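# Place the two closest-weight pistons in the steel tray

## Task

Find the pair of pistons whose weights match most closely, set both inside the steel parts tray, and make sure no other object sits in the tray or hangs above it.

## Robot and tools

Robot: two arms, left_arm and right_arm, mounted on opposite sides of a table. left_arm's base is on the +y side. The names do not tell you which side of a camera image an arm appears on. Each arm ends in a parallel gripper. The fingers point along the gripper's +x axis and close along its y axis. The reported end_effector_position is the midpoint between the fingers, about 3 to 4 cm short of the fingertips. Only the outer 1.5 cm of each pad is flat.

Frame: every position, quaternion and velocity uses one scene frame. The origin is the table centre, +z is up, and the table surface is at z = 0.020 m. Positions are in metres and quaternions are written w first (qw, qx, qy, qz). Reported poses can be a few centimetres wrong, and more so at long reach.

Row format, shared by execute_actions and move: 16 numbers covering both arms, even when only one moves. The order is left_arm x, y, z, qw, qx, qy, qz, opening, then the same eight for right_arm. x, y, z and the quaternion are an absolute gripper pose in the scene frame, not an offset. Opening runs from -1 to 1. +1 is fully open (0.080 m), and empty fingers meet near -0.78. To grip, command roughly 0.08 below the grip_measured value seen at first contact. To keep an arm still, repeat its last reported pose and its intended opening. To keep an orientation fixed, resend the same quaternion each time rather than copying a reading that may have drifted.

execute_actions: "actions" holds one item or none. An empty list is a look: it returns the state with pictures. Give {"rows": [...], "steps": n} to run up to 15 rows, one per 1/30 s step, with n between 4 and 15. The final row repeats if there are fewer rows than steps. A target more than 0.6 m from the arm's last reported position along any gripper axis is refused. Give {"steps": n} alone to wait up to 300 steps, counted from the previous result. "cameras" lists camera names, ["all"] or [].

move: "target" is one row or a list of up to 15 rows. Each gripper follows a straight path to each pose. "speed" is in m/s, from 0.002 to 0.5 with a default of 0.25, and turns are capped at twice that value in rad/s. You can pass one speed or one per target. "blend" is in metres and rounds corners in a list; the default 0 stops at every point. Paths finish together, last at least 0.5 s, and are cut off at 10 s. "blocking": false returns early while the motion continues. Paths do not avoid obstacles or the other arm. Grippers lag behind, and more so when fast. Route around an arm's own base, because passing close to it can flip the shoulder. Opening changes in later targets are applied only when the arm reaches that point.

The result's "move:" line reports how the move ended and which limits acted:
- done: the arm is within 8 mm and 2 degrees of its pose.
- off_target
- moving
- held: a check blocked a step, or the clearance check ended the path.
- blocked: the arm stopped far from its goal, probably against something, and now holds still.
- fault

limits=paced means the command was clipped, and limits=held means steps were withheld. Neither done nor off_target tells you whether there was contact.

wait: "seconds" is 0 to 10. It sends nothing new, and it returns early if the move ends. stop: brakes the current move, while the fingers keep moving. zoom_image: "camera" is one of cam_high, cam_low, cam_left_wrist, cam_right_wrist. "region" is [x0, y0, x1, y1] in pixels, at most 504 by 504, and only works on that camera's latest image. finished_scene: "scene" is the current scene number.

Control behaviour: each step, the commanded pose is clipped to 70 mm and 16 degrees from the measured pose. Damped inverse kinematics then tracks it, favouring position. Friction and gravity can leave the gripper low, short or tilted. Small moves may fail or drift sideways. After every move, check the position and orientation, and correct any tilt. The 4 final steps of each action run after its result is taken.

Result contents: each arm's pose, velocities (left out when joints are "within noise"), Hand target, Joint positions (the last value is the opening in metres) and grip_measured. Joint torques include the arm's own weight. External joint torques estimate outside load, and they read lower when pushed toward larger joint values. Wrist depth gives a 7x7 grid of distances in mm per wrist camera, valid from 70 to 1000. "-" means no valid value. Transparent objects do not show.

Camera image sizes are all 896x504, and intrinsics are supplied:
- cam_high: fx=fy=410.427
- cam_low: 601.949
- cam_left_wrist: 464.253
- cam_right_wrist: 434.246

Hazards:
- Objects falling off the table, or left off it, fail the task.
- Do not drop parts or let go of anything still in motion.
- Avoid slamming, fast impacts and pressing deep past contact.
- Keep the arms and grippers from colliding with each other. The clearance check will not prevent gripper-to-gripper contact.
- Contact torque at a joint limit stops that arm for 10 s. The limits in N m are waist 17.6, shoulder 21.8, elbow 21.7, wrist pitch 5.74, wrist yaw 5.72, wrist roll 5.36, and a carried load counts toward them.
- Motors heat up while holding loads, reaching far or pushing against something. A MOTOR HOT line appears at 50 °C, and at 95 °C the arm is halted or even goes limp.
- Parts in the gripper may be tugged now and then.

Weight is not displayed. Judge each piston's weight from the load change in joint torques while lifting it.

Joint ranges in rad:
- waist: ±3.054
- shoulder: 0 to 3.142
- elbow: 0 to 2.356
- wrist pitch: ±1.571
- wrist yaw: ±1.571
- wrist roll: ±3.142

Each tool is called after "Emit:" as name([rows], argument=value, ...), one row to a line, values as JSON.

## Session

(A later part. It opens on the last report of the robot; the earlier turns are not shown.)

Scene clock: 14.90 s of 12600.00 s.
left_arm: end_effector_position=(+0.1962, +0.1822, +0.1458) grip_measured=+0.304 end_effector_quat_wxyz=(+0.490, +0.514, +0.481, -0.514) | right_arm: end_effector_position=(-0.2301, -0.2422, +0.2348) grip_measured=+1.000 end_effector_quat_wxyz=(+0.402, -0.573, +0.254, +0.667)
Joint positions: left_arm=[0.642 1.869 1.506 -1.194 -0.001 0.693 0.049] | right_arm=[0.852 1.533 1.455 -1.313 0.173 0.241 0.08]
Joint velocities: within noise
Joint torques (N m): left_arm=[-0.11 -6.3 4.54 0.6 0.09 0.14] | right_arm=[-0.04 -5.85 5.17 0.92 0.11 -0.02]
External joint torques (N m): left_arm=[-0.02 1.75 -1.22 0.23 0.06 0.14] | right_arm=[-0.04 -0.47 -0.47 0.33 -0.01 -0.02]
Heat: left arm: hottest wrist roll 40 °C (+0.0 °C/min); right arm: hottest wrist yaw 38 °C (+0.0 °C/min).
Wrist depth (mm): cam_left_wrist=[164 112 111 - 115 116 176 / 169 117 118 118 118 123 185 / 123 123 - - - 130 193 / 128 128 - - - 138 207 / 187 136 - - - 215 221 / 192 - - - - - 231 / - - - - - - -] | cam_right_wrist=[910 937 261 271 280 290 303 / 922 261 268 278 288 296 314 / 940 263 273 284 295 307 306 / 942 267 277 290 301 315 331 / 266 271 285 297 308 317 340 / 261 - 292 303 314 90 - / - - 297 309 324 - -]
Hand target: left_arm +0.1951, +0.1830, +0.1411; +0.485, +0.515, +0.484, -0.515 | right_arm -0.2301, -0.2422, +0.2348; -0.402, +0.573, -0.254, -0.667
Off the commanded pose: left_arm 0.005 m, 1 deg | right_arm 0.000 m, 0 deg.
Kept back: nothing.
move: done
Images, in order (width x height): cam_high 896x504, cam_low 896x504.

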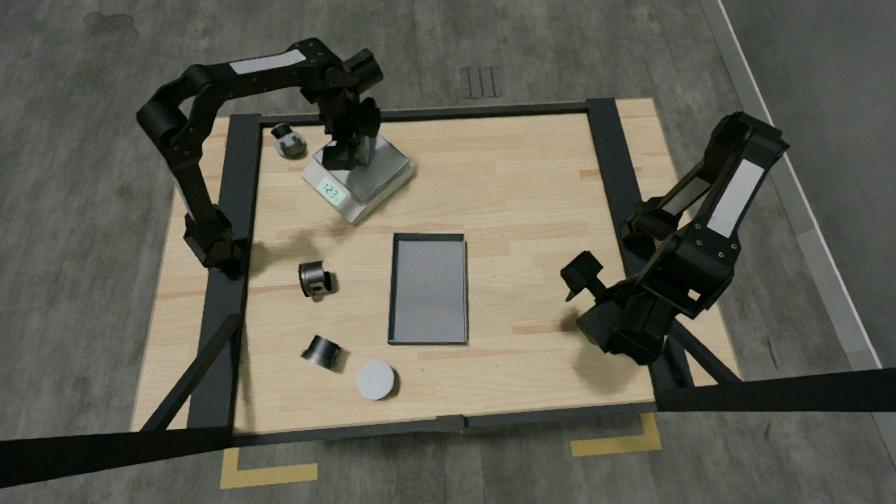

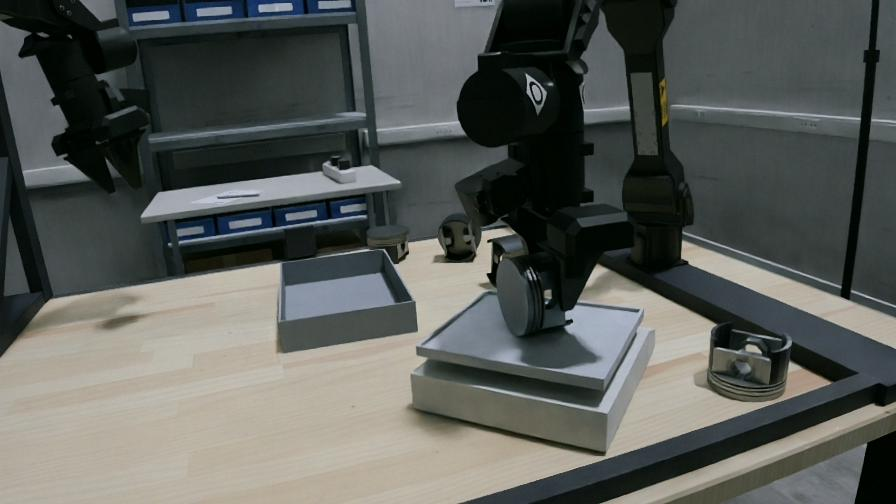

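Emit:
move(target=[0.195, 0.183, 0.141, 0.4845, 0.515, 0.4845, -0.515, 0.6, -0.2301, -0.2422, 0.2348, 0.402, -0.573, 0.254, 0.667, 1], speed=0.04)

Emit:
zoom_image(camera="cam_low", region=[400, 200, 680, 460])

Emit:
zoom_image(camera="cam_high", region=[290, 120, 430, 240])

Scene clock: 15.83 s of 12600.00 s.
left_arm: end_effector_position=(+0.1965, +0.1818, +0.1458) grip_measured=+0.597 end_effector_quat_wxyz=(+0.491, +0.514, +0.480, -0.514) | right_arm: end_effector_position=(-0.2301, -0.2422, +0.2348) grip_measured=+1.000 end_effector_quat_wxyz=(+0.402, -0.573, +0.254, +0.667)
Joint positions: left_arm=[0.642 1.869 1.506 -1.192 -0.001 0.693 0.062] | right_arm=[0.852 1.533 1.455 -1.313 0.173 0.241 0.08]
Joint velocities: within noise
Joint torques (N m): left_arm=[-0.12 -6.3 4.58 0.48 0.1 0.14] | right_arm=[-0.04 -5.72 5.36 0.92 0.11 0]
External joint torques (N m): left_arm=[-0.12 1.7 -1.2 0.08 0.07 0.14] | right_arm=[-0.03 -0.32 -0.31 0.33 -0.01 0]
Heat: left arm: hottest wrist roll 40 °C (+0.0 °C/min); right arm: hottest wrist yaw 38 °C (+0.0 °C/min).
Wrist depth (mm): cam_left_wrist=[165 113 112 - 115 116 176 / 170 117 118 118 119 123 184 / 123 123 - - - 129 192 / 128 129 - - - 137 208 / 186 135 - - - 214 221 / - - - - - - 231 / - - - - - - -] | cam_right_wrist=[896 920 261 270 282 290 303 / 913 261 267 277 289 297 313 / 945 264 272 283 295 306 306 / 953 267 278 289 303 315 332 / 265 271 284 295 308 318 339 / 263 - 291 303 315 90 - / - - 297 309 323 - -]
Hand target: left_arm +0.1950, +0.1831, +0.1411; +0.485, +0.515, +0.484, -0.515 | right_arm -0.2301, -0.2422, +0.2348; -0.402, +0.573, -0.254, -0.667
Off the commanded pose: left_arm 0.005 m, 1 deg | right_arm 0.000 m, 0 deg.
Kept back: nothing.
move: done

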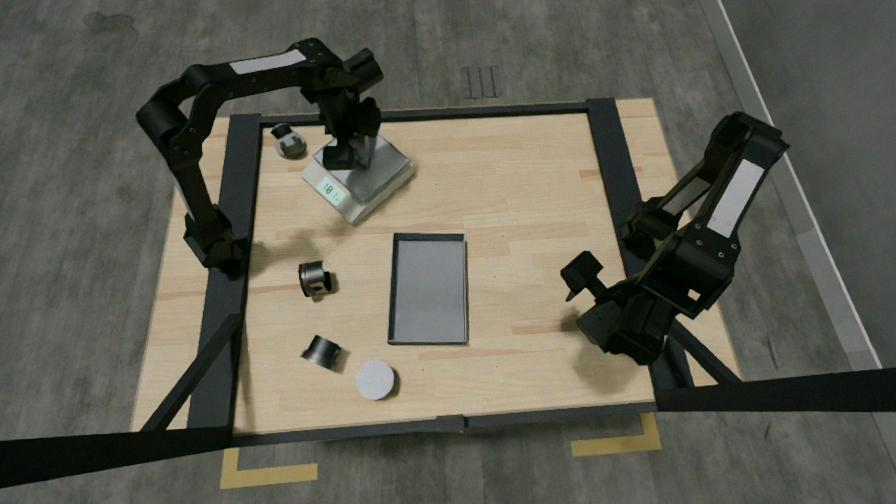

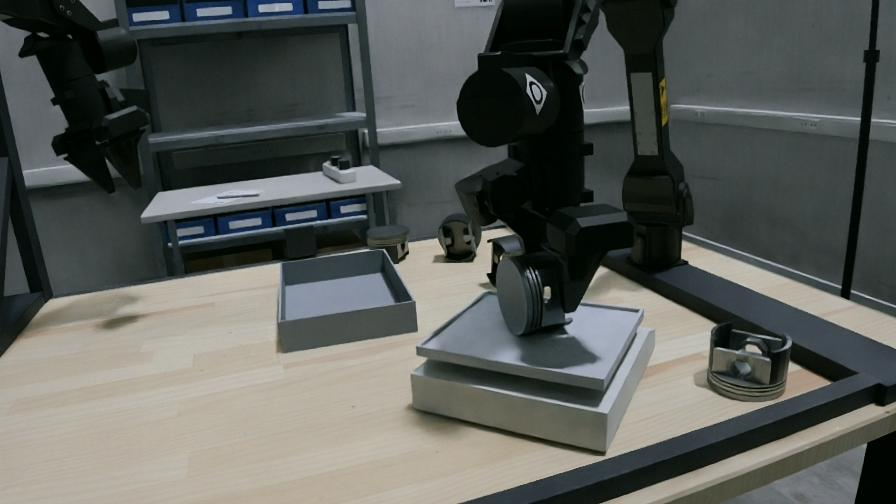

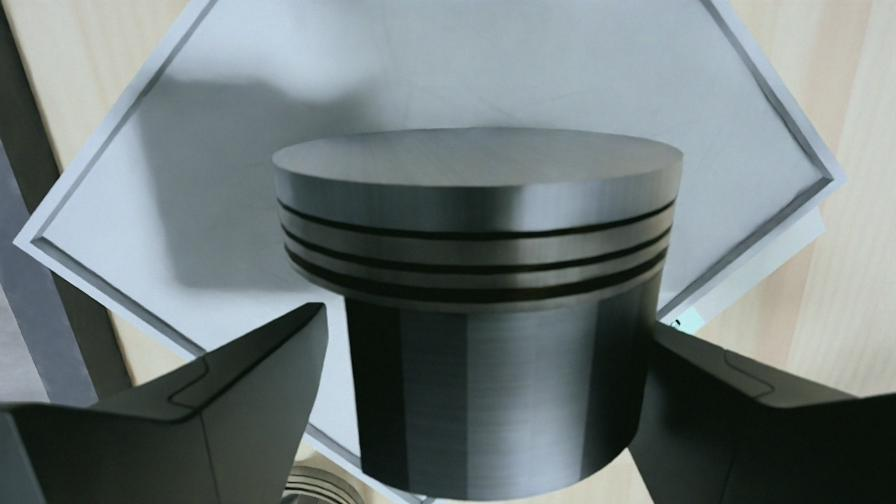

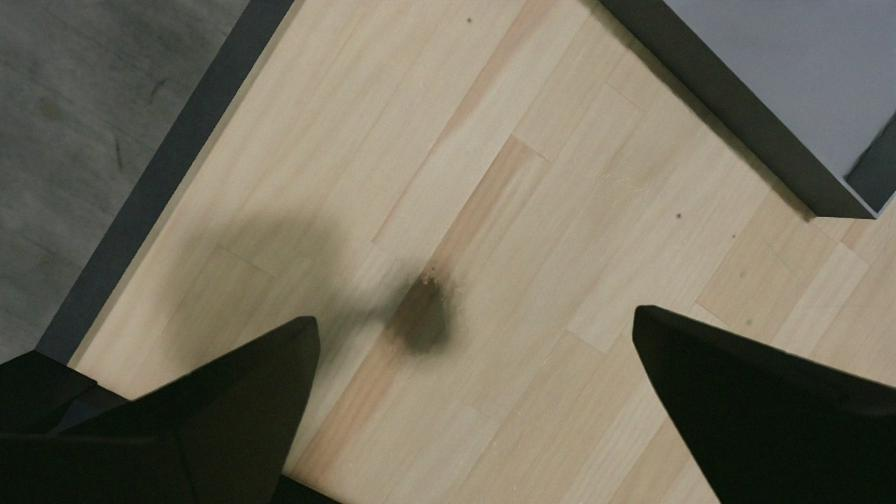

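Scaled by 1.800.

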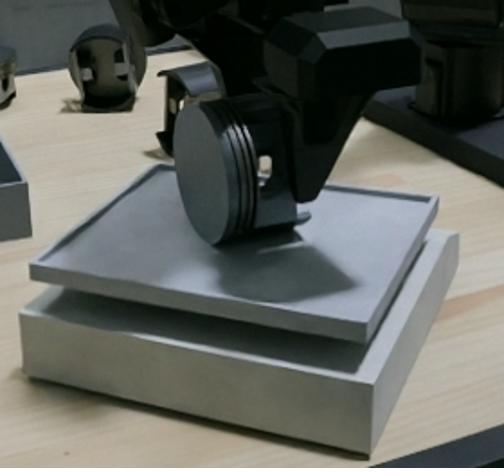

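Scaled by 3.600.

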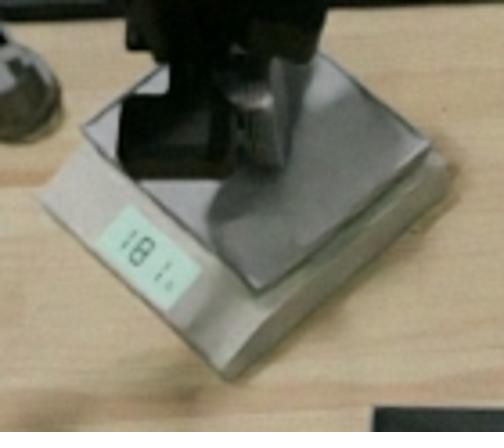

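Emit:
move(target=[0.195, 0.183, 0.141, 0.4845, 0.515, 0.4845, -0.515, 0.9, -0.2301, -0.2422, 0.2348, 0.402, -0.573, 0.254, 0.667, 1], speed=0.04, cameras=["cam_high"])

Emit:
zoom_image(camera="cam_high", region=[310, 165, 360, 210])

Scene clock: 16.77 s of 12600.00 s.
left_arm: end_effector_position=(+0.1965, +0.1818, +0.1458) grip_measured=+0.897 end_effector_quat_wxyz=(+0.491, +0.514, +0.480, -0.514) | right_arm: end_effector_position=(-0.2301, -0.2422, +0.2348) grip_measured=+1.000 end_effector_quat_wxyz=(+0.402, -0.573, +0.254, +0.667)
Joint positions: left_arm=[0.642 1.869 1.506 -1.192 -0.001 0.693 0.075] | right_arm=[0.852 1.533 1.455 -1.313 0.173 0.241 0.08]
Joint velocities: within noise
Joint torques (N m): left_arm=[-0.11 -6.29 4.58 0.48 0.1 0.14] | right_arm=[-0.08 -5.86 5.08 0.9 0.09 0.02]
External joint torques (N m): left_arm=[-0.07 1.76 -1.2 0.09 0.06 0.14] | right_arm=[-0.08 -0.47 -0.62 0.28 -0.02 0.02]
Heat: left arm: hottest wrist roll 40 °C (+0.0 °C/min); right arm: hottest wrist yaw 38 °C (+0.0 °C/min).
Wrist depth (mm): cam_left_wrist=[165 113 112 - 116 116 176 / 170 117 118 118 119 123 184 / 123 123 - - - 130 193 / 128 129 - - - 137 209 / 185 134 - - - 181 222 / - - - - - - - / - - - - 249 - -] | cam_right_wrist=[908 924 262 272 282 289 303 / 911 260 267 276 287 295 313 / 926 263 272 283 295 309 306 / 944 268 278 289 300 315 332 / 265 273 285 295 306 316 339 / 263 - 293 303 315 90 - / - - 296 311 322 - -]
Hand target: left_arm +0.1950, +0.1831, +0.1411; +0.485, +0.515, +0.484, -0.515 | right_arm -0.2301, -0.2422, +0.2348; -0.402, +0.573, -0.254, -0.667
Off the commanded pose: left_arm 0.005 m, 1 deg | right_arm 0.000 m, 0 deg.
Kept back: nothing.
move: done
Images, in order (width x height): cam_high 896x504.

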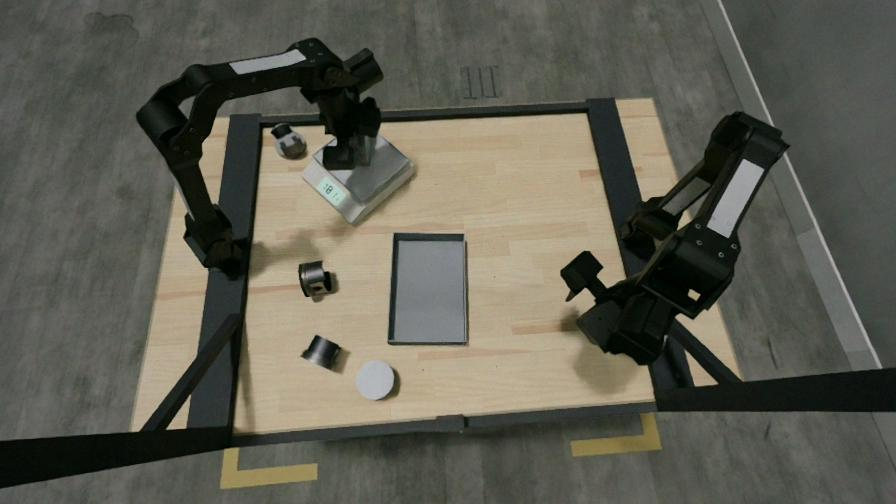

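Scaled by 10.080.

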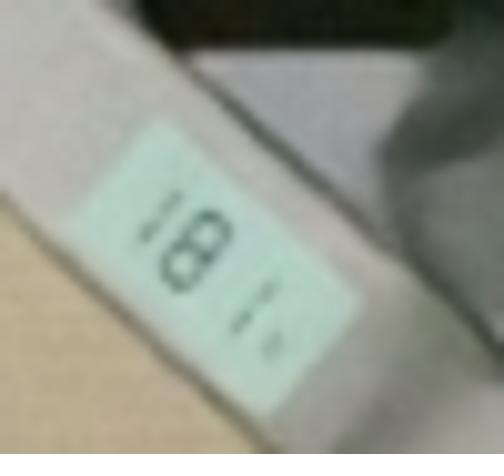

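Emit:
move([
  [0.191, 0.183, 0.141, 0.4845, 0.515, 0.4845, -0.515, 0.9, -0.2301, -0.2422, 0.2348, 0.402, -0.573, 0.254, 0.667, 1],
  [0.191, 0.183, 0.141, 0.4845, 0.515, 0.4845, -0.515, 0.2, -0.2301, -0.2422, 0.2348, 0.402, -0.573, 0.254, 0.667, 1],
  [0.191, 0.183, 0.19, 0.4845, 0.515, 0.4845, -0.515, 0.2, -0.2301, -0.2422, 0.2348, 0.402, -0.573, 0.254, 0.667, 1],
  [-0.02, 0.183, 0.17, 0.4845, 0.515, 0.4845, -0.515, 0.2, -0.2301, -0.2422, 0.2348, 0.402, -0.573, 0.254, 0.667, 1],
  [-0.02, 0.183, 0.085, 0.4845, 0.515, 0.4845, -0.515, 0.2, -0.2301, -0.2422, 0.2348, 0.402, -0.573, 0.254, 0.667, 1],
], speed=[0.05,0.05,0.15,0.2,0.15], blend=[0,0,0.03,0.03,0])

Scene clock: 20.97 s of 12600.00 s.
left_arm: end_effector_position=(-0.0191, +0.1817, +0.0873) grip_measured=+0.305 end_effector_quat_wxyz=(+0.486, +0.513, +0.483, -0.517) | right_arm: end_effector_position=(-0.2301, -0.2422, +0.2348) grip_measured=+1.000 end_effector_quat_wxyz=(+0.402, -0.573, +0.254, +0.667)
Joint positions: left_arm=[-0.017 1.682 1.036 -0.918 0.001 0.039 0.049] | right_arm=[0.852 1.533 1.455 -1.313 0.173 0.241 0.08]
Joint velocities: within noise
Joint torques (N m): left_arm=[-0.41 -4.94 4.48 0.54 -0.04 -0.13] | right_arm=[0.02 -5.72 5.26 0.9 0.1 0.01]
External joint torques (N m): left_arm=[-0.44 1.25 -0.88 0.17 -0.04 -0.13] | right_arm=[0.02 -0.25 -0.47 0.29 -0.01 0.01]
Heat: left arm: hottest wrist roll 40 °C (+0.0 °C/min); right arm: hottest shoulder 38 °C (+5.7 °C/min).
Wrist depth (mm): cam_left_wrist=[114 114 116 118 119 120 122 / 120 121 122 124 124 127 129 / 126 127 - - - 135 136 / 123 134 - - - 143 145 / 109 120 - - - 151 154 / - - - - - - 162 / - - - - - - -] | cam_right_wrist=[904 921 260 271 283 291 303 / 924 260 268 277 289 296 312 / 949 262 273 283 294 308 305 / 935 267 279 288 303 315 330 / 264 271 284 296 306 319 340 / 262 - 293 302 316 90 - / - - 296 309 322 - -]
Hand target: left_arm -0.0199, +0.1830, +0.0849; +0.484, +0.515, +0.485, -0.515 | right_arm -0.2301, -0.2422, +0.2348; -0.402, +0.573, -0.254, -0.667
Off the commanded pose: left_arm 0.003 m, 0 deg | right_arm 0.000 m, 0 deg.
Kept back: nothing.
move: done; blend cut to 0.0245 m at target 3

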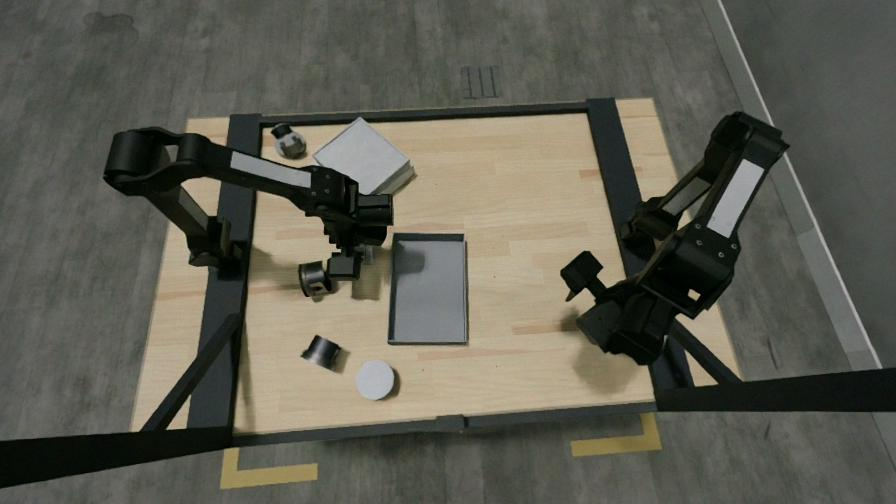

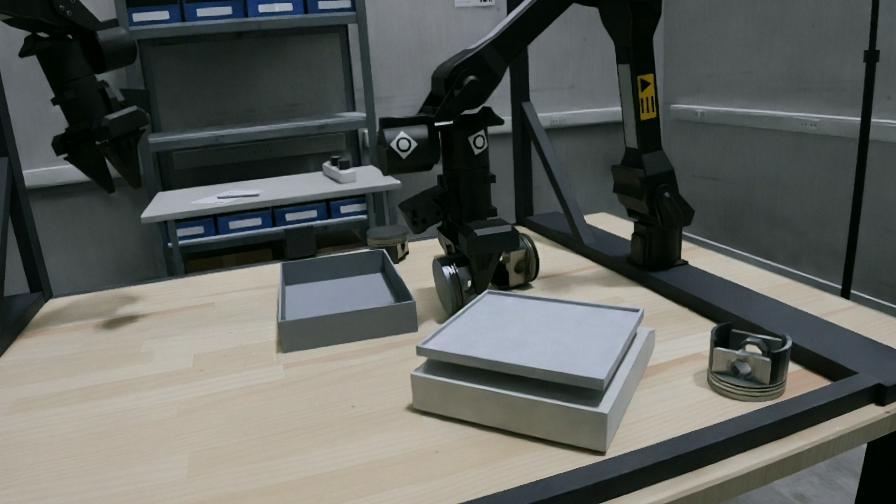

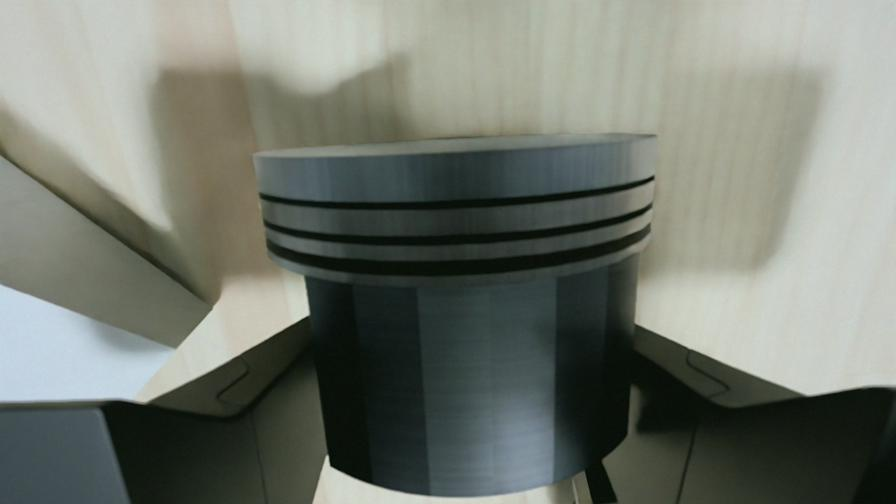

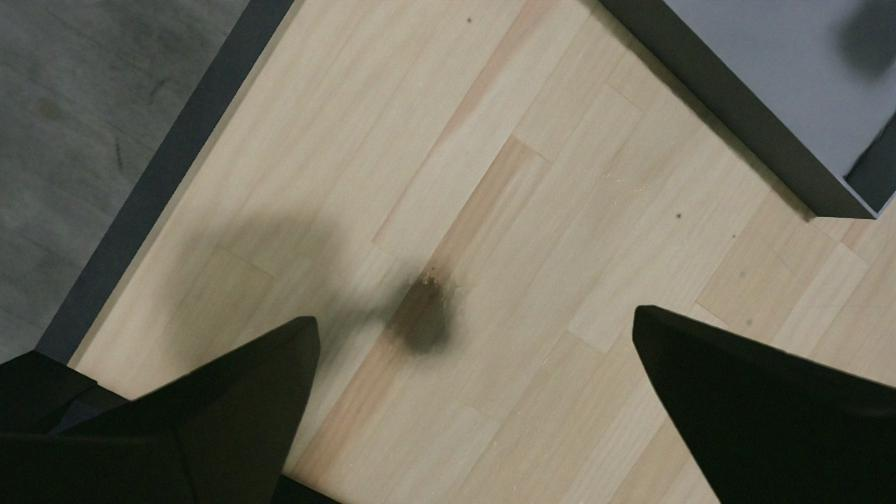

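Emit:
move([
  [-0.02, 0.183, 0.078, 0.4845, 0.515, 0.4845, -0.515, 0.2, -0.2301, -0.2422, 0.2348, 0.402, -0.573, 0.254, 0.667, 1],
  [-0.02, 0.183, 0.078, 0.4845, 0.515, 0.4845, -0.515, 0.8, -0.2301, -0.2422, 0.2348, 0.402, -0.573, 0.254, 0.667, 1],
], speed=[0.05,0.05])

Emit:
move([
  [-0.02, 0.183, 0.13, 0.4845, 0.515, 0.4845, -0.515, 0.8, -0.2301, -0.2422, 0.2348, 0.402, -0.573, 0.254, 0.667, 1],
  [-0.07, 0.258, 0.16, 0.5456, 0.4498, 0.5456, -0.4498, 1, -0.2301, -0.2422, 0.2348, 0.402, -0.573, 0.254, 0.667, 1],
], speed=[0.15,0.2], blend=[0.02,0])

Scene clock: 22.80 s of 12600.00 s.
left_arm: end_effector_position=(-0.0191, +0.1797, +0.0827) grip_measured=+0.797 end_effector_quat_wxyz=(+0.489, +0.510, +0.480, -0.520) | right_arm: end_effector_position=(-0.2301, -0.2422, +0.2348) grip_measured=+1.000 end_effector_quat_wxyz=(+0.402, -0.573, +0.254, +0.667)
Joint positions: left_arm=[-0.017 1.688 1.023 -0.888 0.001 0.039 0.071] | right_arm=[0.852 1.533 1.455 -1.313 0.173 0.241 0.08]
Joint velocities: within noise
Joint torques (N m): left_arm=[-0.42 -4.39 3.99 0.5 -0.03 -0.13] | right_arm=[0.1 -5.8 5.46 0.92 0.14 0.03]
External joint torques (N m): left_arm=[-0.4 1.88 -1.38 0.12 -0.03 -0.13] | right_arm=[0.1 -0.33 -0.24 0.32 0.02 0.03]
Heat: left arm: hottest wrist roll 40 °C (+0.0 °C/min); right arm: hottest shoulder 38 °C (+5.3 °C/min).
Wrist depth (mm): cam_left_wrist=[111 112 113 115 116 117 119 / 116 117 118 120 121 123 125 / 122 124 122 - - 129 132 / 124 130 - - - 139 140 / 107 123 - - - 145 148 / - - - - - - - / - - 160 - - - -] | cam_right_wrist=[918 907 261 271 281 291 303 / 927 262 267 278 288 297 315 / 955 263 272 283 295 308 306 / 965 268 279 288 303 317 331 / 265 271 285 295 308 318 339 / 264 - 293 303 314 90 - / - - 296 310 323 - -]
Hand target: left_arm -0.0199, +0.1831, +0.0781; +0.485, +0.515, +0.484, -0.515 | right_arm -0.2301, -0.2422, +0.2348; -0.402, +0.573, -0.254, -0.667
Off the commanded pose: left_arm 0.006 m, 1 deg | right_arm 0.000 m, 0 deg.
Kept back: nothing.
move: done

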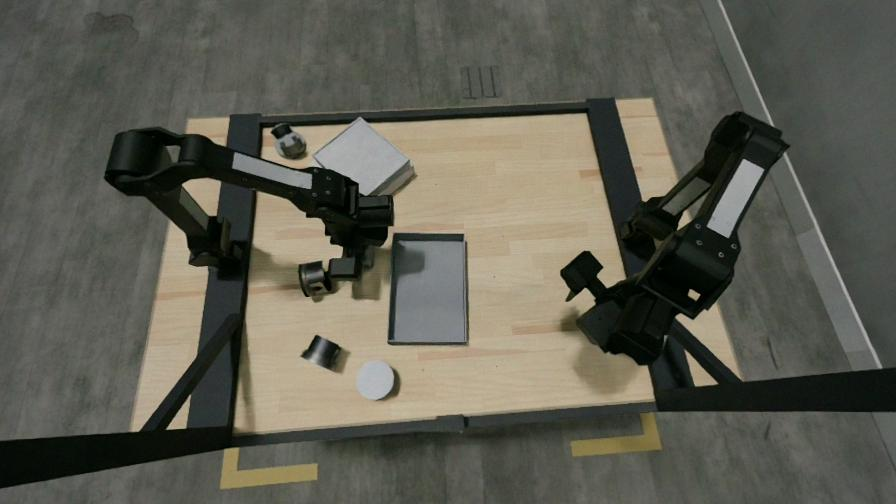

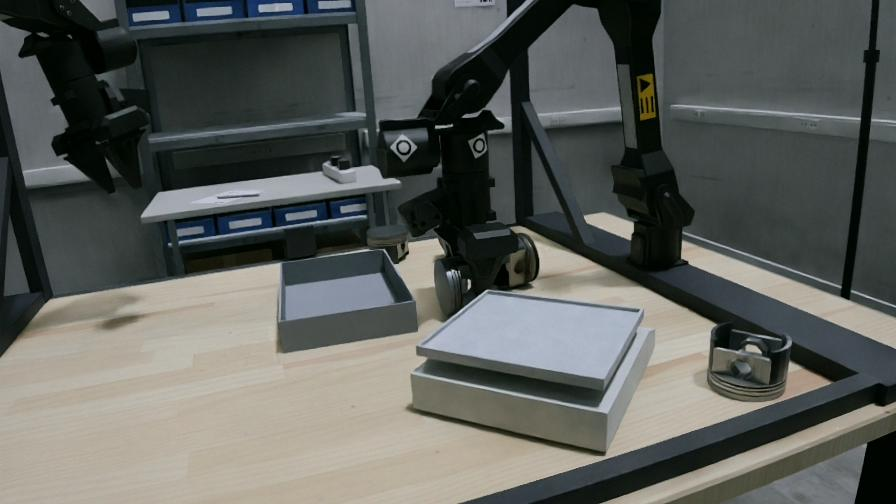

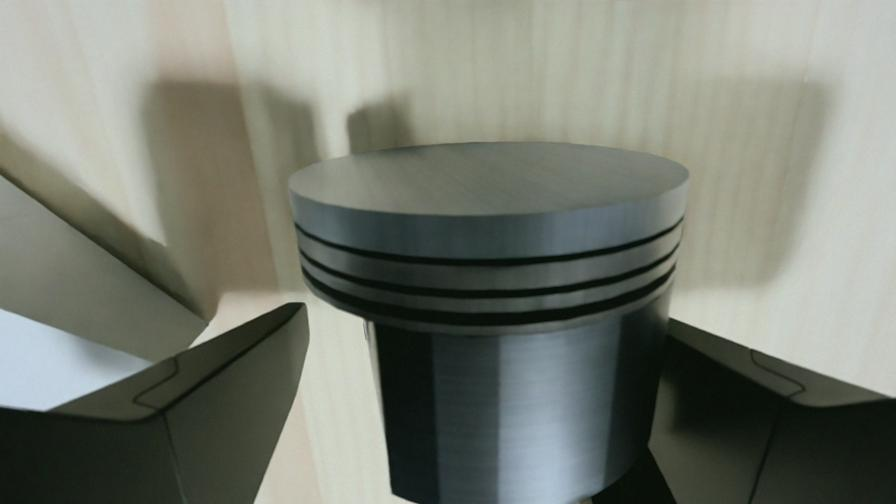

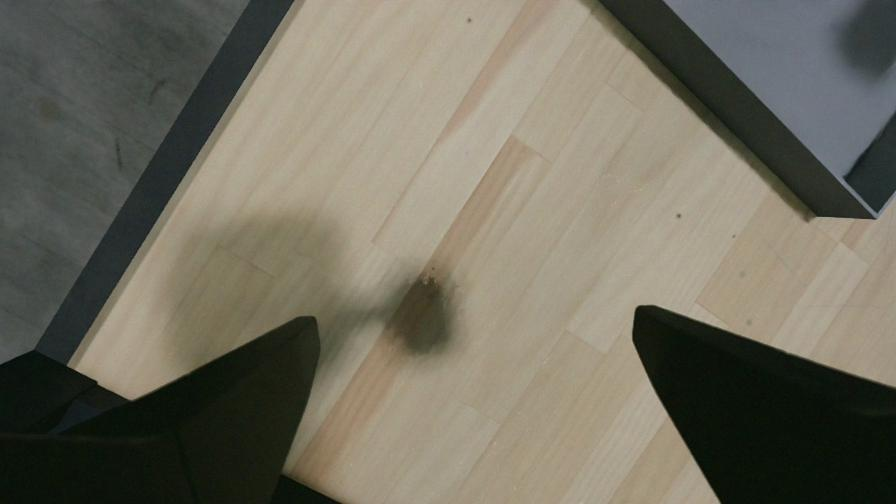

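Scene clock: 24.70 s of 12600.00 s.
left_arm: end_effector_position=(-0.0701, +0.2550, +0.1613) grip_measured=+1.000 end_effector_quat_wxyz=(+0.546, +0.448, +0.545, -0.452) | right_arm: end_effector_position=(-0.2301, -0.2422, +0.2348) grip_measured=+1.000 end_effector_quat_wxyz=(+0.402, -0.573, +0.254, +0.667)
Joint positions: left_arm=[-0.262 1.359 1.035 -1.241 0.001 -0.46 0.08] | right_arm=[0.852 1.533 1.455 -1.313 0.173 0.241 0.08]
Joint velocities: within noise
Joint torques (N m): left_arm=[-0.43 -4.16 4.34 0.3 -0.07 -0.13] | right_arm=[0.05 -5.88 5.26 0.87 0.12 0.01]
External joint torques (N m): left_arm=[-0.44 0.02 -1.48 -0.06 -0.03 -0.13] | right_arm=[0.05 -0.45 -0.49 0.24 0.01 0]
Heat: left arm: hottest wrist roll 40 °C (+0.0 °C/min); right arm: hottest shoulder 38 °C (+4.9 °C/min).
Wrist depth (mm): cam_left_wrist=[182 182 185 187 189 191 193 / 190 192 194 196 199 201 203 / 200 203 204 204 210 212 212 / 212 214 215 145 221 223 198 / 223 223 227 155 231 235 178 / - - 245 249 252 87 - / - - 257 264 272 - -] | cam_right_wrist=[903 921 260 271 282 290 303 / 924 260 266 277 289 295 313 / 934 263 272 282 295 306 306 / 946 268 278 288 302 315 331 / 265 271 284 295 307 318 341 / 262 - 290 303 315 90 - / - - 297 309 325 - -]
Hand target: left_arm -0.0700, +0.2580, +0.1599; +0.546, +0.450, +0.546, -0.450 | right_arm -0.2301, -0.2422, +0.2348; -0.402, +0.573, -0.254, -0.667
Off the commanded pose: left_arm 0.003 m, 0 deg | right_arm 0.000 m, 0 deg.
Kept back: nothing.
move: done

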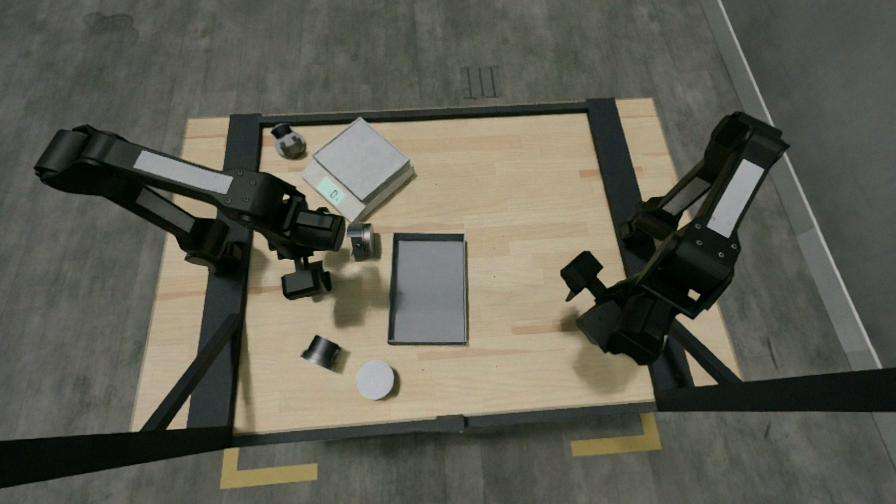

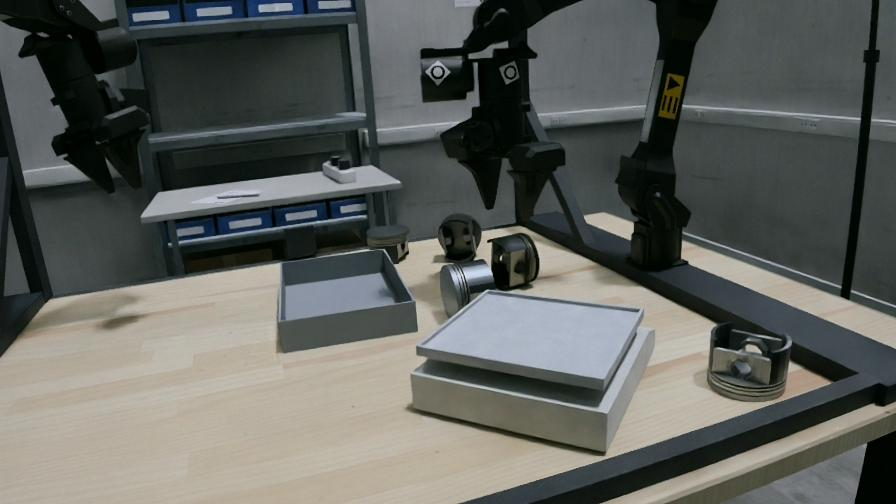

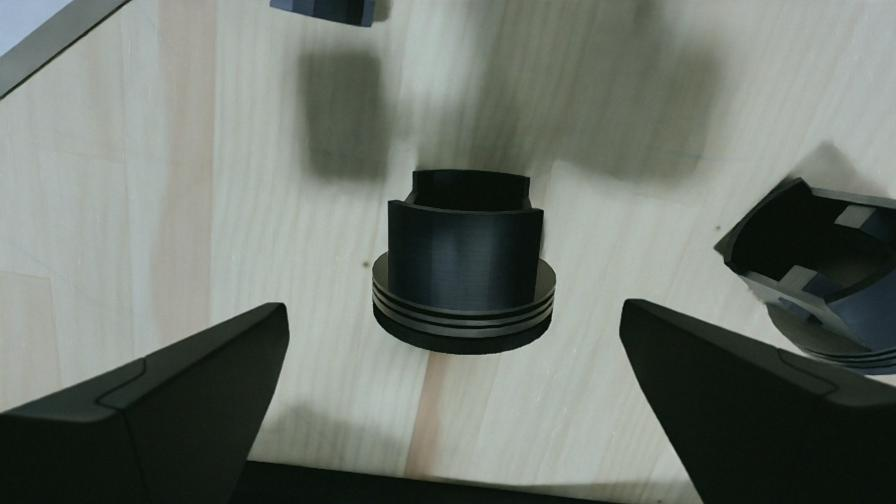

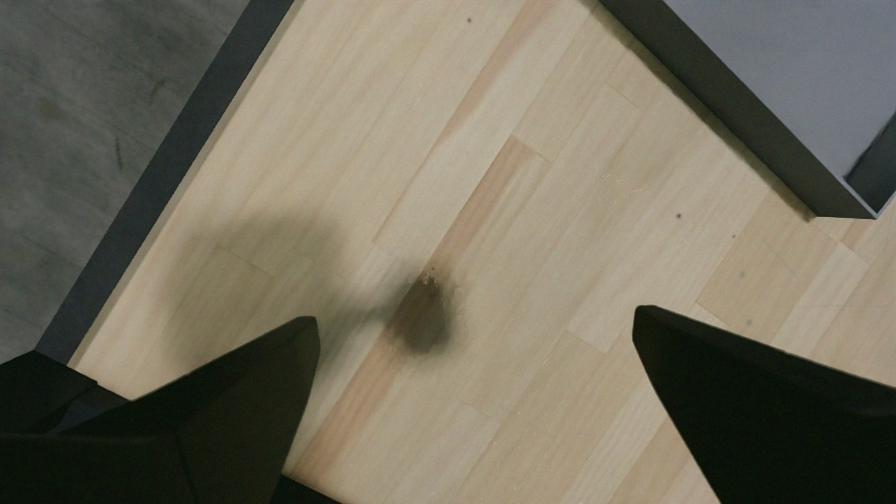

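Emit:
move([
  [-0.075, 0.261, 0.078, 0.5456, 0.4498, 0.5456, -0.4498, 1, -0.2301, -0.2422, 0.2348, 0.402, -0.573, 0.254, 0.667, 1],
], speed=[0.12], cameras=["cam_left_wrist"])

Scene clock: 26.23 s of 12600.00 s.
left_arm: end_effector_position=(-0.0753, +0.2575, +0.0818) grip_measured=+1.000 end_effector_quat_wxyz=(+0.547, +0.444, +0.544, -0.455) | right_arm: end_effector_position=(-0.2301, -0.2422, +0.2348) grip_measured=+1.000 end_effector_quat_wxyz=(+0.402, -0.573, +0.254, +0.667)
Joint positions: left_arm=[-0.289 1.429 0.764 -0.89 0.001 -0.486 0.08] | right_arm=[0.852 1.533 1.455 -1.313 0.173 0.241 0.08]
Joint velocities: within noise
Joint torques (N m): left_arm=[-0.41 -2.66 3.94 0.5 -0.07 -0.13] | right_arm=[0.01 -5.63 5.25 0.9 0.13 0]
External joint torques (N m): left_arm=[-0.41 1.57 -1.37 0.13 -0.04 -0.13] | right_arm=[0.01 -0.26 -0.38 0.32 0.02 0]
Heat: left arm: hottest wrist roll 40 °C (+0.0 °C/min); right arm: hottest shoulder 38 °C (+4.6 °C/min).
Wrist depth (mm): cam_left_wrist=[111 112 112 115 116 117 119 / 117 117 119 120 122 124 125 / 122 123 125 128 129 130 133 / 129 131 131 129 133 139 140 / 136 136 106 135 - 144 147 / - - - - - 87 - / - - - - - - -] | cam_right_wrist=[905 923 262 272 282 290 303 / 926 261 267 277 289 295 313 / 940 262 274 282 296 308 305 / 938 268 279 289 303 316 329 / 266 272 284 296 305 319 340 / 262 - 292 303 314 90 - / - - 296 309 323 - -]
Hand target: left_arm -0.0749, +0.2610, +0.0781; +0.546, +0.450, +0.546, -0.450 | right_arm -0.2301, -0.2422, +0.2348; -0.402, +0.573, -0.254, -0.667
Off the commanded pose: left_arm 0.005 m, 1 deg | right_arm 0.000 m, 0 deg.
Kept back: nothing.
move: done
Images, in order (width x height): cam_left_wrist 896x504.

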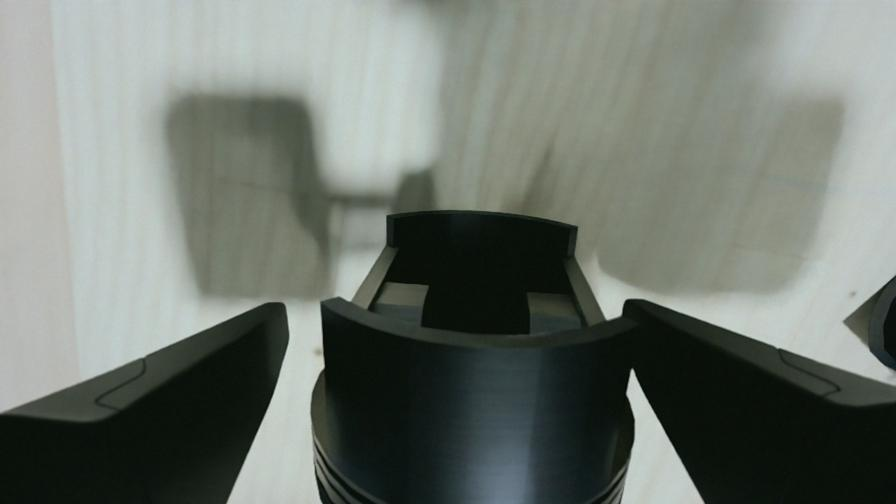

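Emit:
move([
  [-0.0807, 0.2605, 0.078, 0.5456, 0.4498, 0.5456, -0.4498, 1, -0.2301, -0.2422, 0.2348, 0.402, -0.573, 0.254, 0.667, 1],
  [-0.0807, 0.2605, 0.078, 0.5456, 0.4498, 0.5456, -0.4498, 0.2, -0.2301, -0.2422, 0.2348, 0.402, -0.573, 0.254, 0.667, 1],
  [-0.0807, 0.2605, 0.19, 0.5456, 0.4498, 0.5456, -0.4498, 0.2, -0.2301, -0.2422, 0.2348, 0.402, -0.573, 0.254, 0.667, 1],
], speed=[0.1,0.1,0.15], cameras=["cam_left_wrist","cam_low"])

Scene clock: 28.87 s of 12600.00 s.
left_arm: end_effector_position=(-0.0796, +0.2623, +0.1858) grip_measured=+0.295 end_effector_quat_wxyz=(+0.543, +0.454, +0.548, -0.445) | right_arm: end_effector_position=(-0.2301, -0.2422, +0.2348) grip_measured=+1.000 end_effector_quat_wxyz=(+0.402, -0.573, +0.254, +0.667)
Joint positions: left_arm=[-0.315 1.356 1.129 -1.359 0.001 -0.512 0.048] | right_arm=[0.852 1.533 1.455 -1.313 0.173 0.241 0.08]
Joint velocities: within noise
Joint torques (N m): left_arm=[-0.29 -3.84 7.03 0.22 -0.05 -0.09] | right_arm=[-0.08 -5.81 5.38 0.9 0.11 -0.01]
External joint torques (N m): left_arm=[-0.3 0.23 1.3 -0.11 -0.02 -0.09] | right_arm=[-0.08 -0.42 -0.31 0.28 0 -0.01]
Heat: left arm: hottest wrist roll 40 °C (+0.0 °C/min); right arm: hottest shoulder 38 °C (+4.2 °C/min).
Wrist depth (mm): cam_left_wrist=[203 204 206 208 209 212 213 / 214 215 217 219 221 224 224 / 226 228 230 232 235 233 209 / 240 243 242 131 245 248 177 / 255 256 124 132 112 269 272 / 266 - - - - - 284 / - - - - - - -] | cam_right_wrist=[911 929 262 270 282 291 304 / 921 261 267 276 289 297 311 / 933 262 272 283 294 308 306 / 951 268 277 289 302 314 330 / 265 271 283 295 307 317 338 / 263 - 291 304 315 90 - / - - 297 310 323 - -]
Hand target: left_arm -0.0807, +0.2605, +0.1900; +0.546, +0.450, +0.546, -0.450 | right_arm -0.2301, -0.2422, +0.2348; -0.402, +0.573, -0.254, -0.667
Off the commanded pose: left_arm 0.005 m, 1 deg | right_arm 0.000 m, 0 deg.
Kept back: nothing.
move: done
Images, in order (width x height): cam_low 896x504, cam_left_wrist 896x504.

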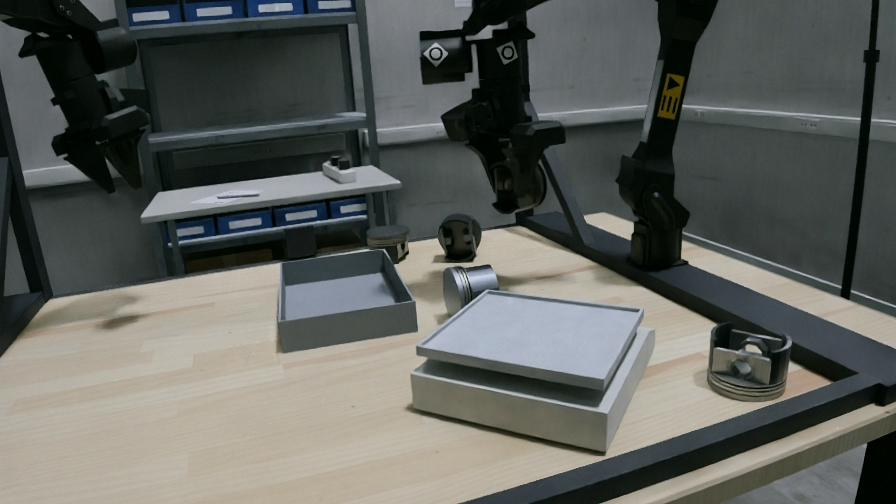

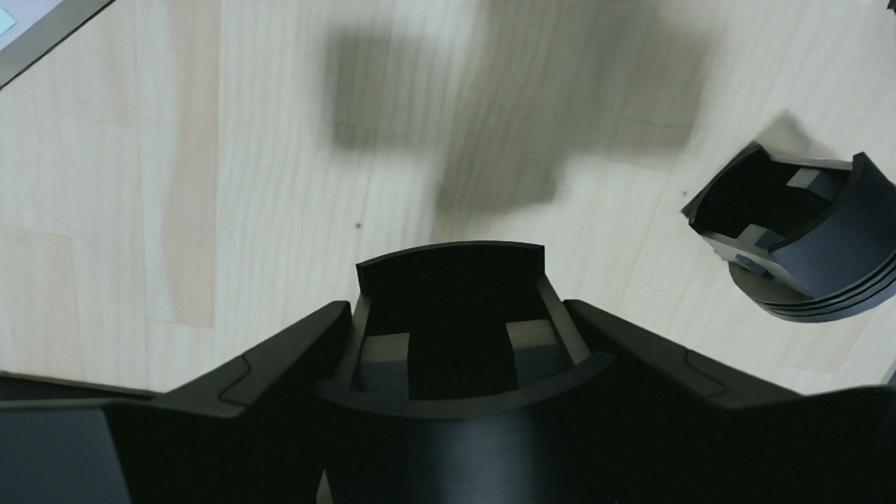

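Emit:
move([
  [0.197, 0.168, 0.195, 0.5456, 0.4498, 0.5456, -0.4498, 0.2, -0.2301, -0.2422, 0.2348, 0.402, -0.573, 0.254, 0.667, 1],
  [0.197, 0.168, 0.15, 0.5456, 0.4498, 0.5456, -0.4498, 0.2, -0.2301, -0.2422, 0.2348, 0.402, -0.573, 0.254, 0.667, 1],
], speed=[0.22,0.08], blend=[0.015,0])

Emit:
zoom_image(camera="cam_low", region=[400, 200, 680, 460])

Emit:
zoom_image(camera="cam_high", region=[290, 120, 430, 240])

Scene clock: 31.40 s of 12600.00 s.
left_arm: end_effector_position=(+0.1981, +0.1671, +0.1538) grip_measured=+0.295 end_effector_quat_wxyz=(+0.551, +0.448, +0.542, -0.449) | right_arm: end_effector_position=(-0.2301, -0.2422, +0.2348) grip_measured=+1.000 end_effector_quat_wxyz=(+0.402, -0.573, +0.254, +0.667)
Joint positions: left_arm=[0.621 1.919 1.604 -1.244 -0.002 0.42 0.048] | right_arm=[0.852 1.533 1.455 -1.313 0.173 0.241 0.08]
Joint velocities: within noise
Joint torques (N m): left_arm=[-0.05 -6.89 4.81 0.44 0.11 0.15] | right_arm=[-0.02 -5.67 5.17 0.87 0.1 0.02]
External joint torques (N m): left_arm=[-0.06 1.63 -1.01 0.07 0.09 0.15] | right_arm=[0.02 -0.28 -0.54 0.25 -0.02 0.01]
Heat: left arm: hottest wrist roll 40 °C (+0.0 °C/min); right arm: hottest shoulder 38 °C (+3.8 °C/min).
Wrist depth (mm): cam_left_wrist=[169 171 118 120 122 177 182 / 176 124 124 125 127 130 193 / - 130 132 133 134 137 203 / 187 136 138 131 141 145 189 / 208 144 124 132 106 156 169 / 202 - - - - - 178 / - - - - - - -] | cam_right_wrist=[900 930 261 271 282 290 304 / 929 262 266 278 288 294 313 / 944 262 273 282 294 308 306 / 945 268 279 288 302 314 332 / 266 271 285 296 307 317 337 / 262 - 292 303 312 90 - / - - 296 308 324 - -]
Hand target: left_arm +0.1970, +0.1680, +0.1501; +0.546, +0.450, +0.546, -0.450 | right_arm -0.2301, -0.2422, +0.2348; -0.402, +0.573, -0.254, -0.667
Off the commanded pose: left_arm 0.004 m, 1 deg | right_arm 0.000 m, 0 deg.
Kept back: nothing.
move: done

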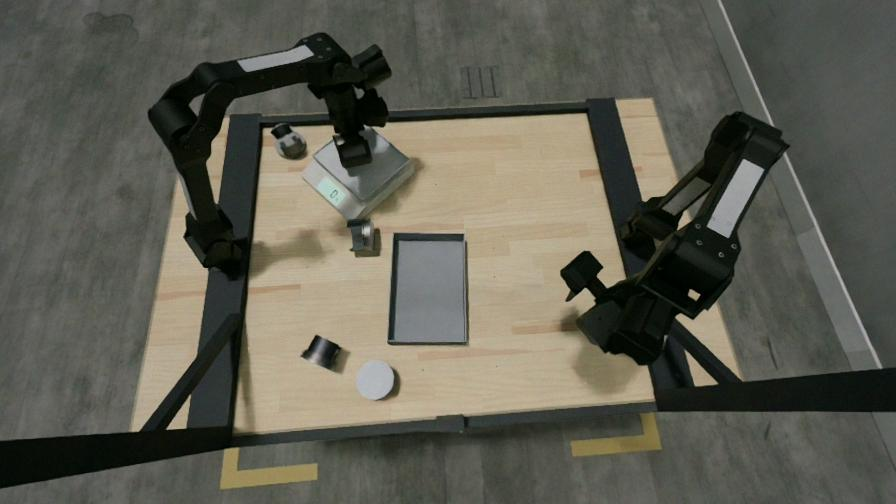

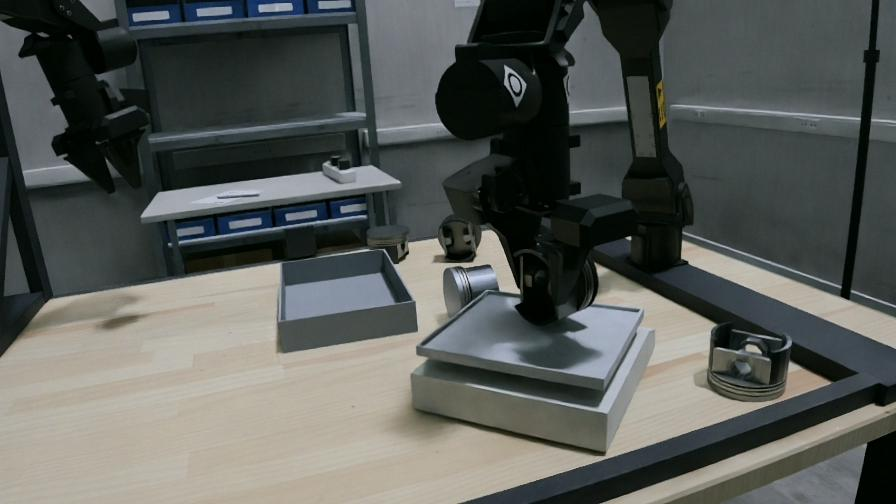

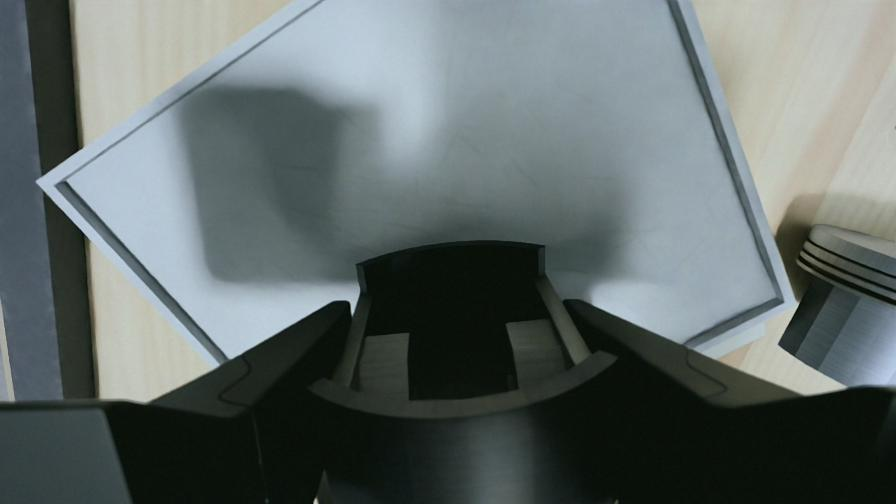

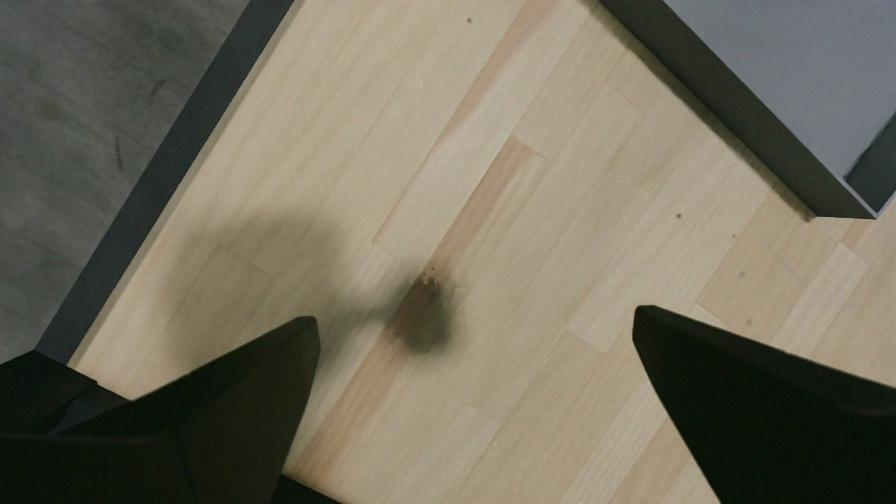

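Scaled by 1.800.

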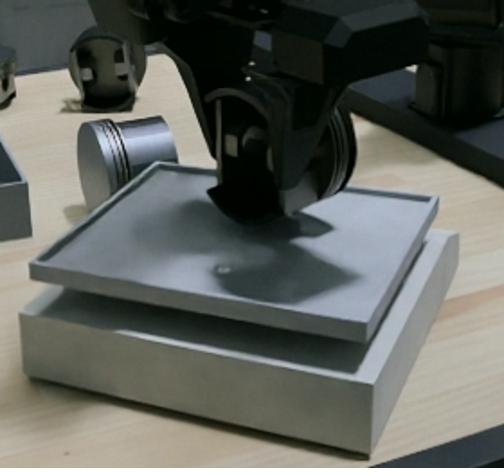

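Scaled by 3.600.

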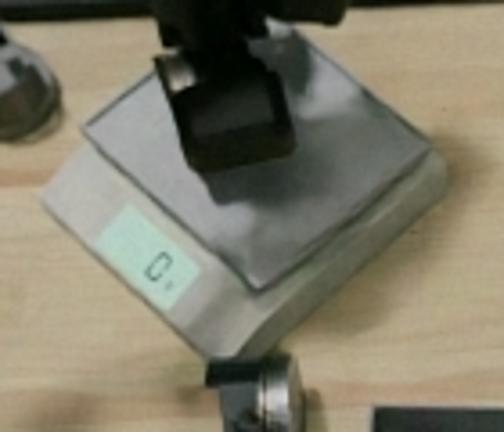

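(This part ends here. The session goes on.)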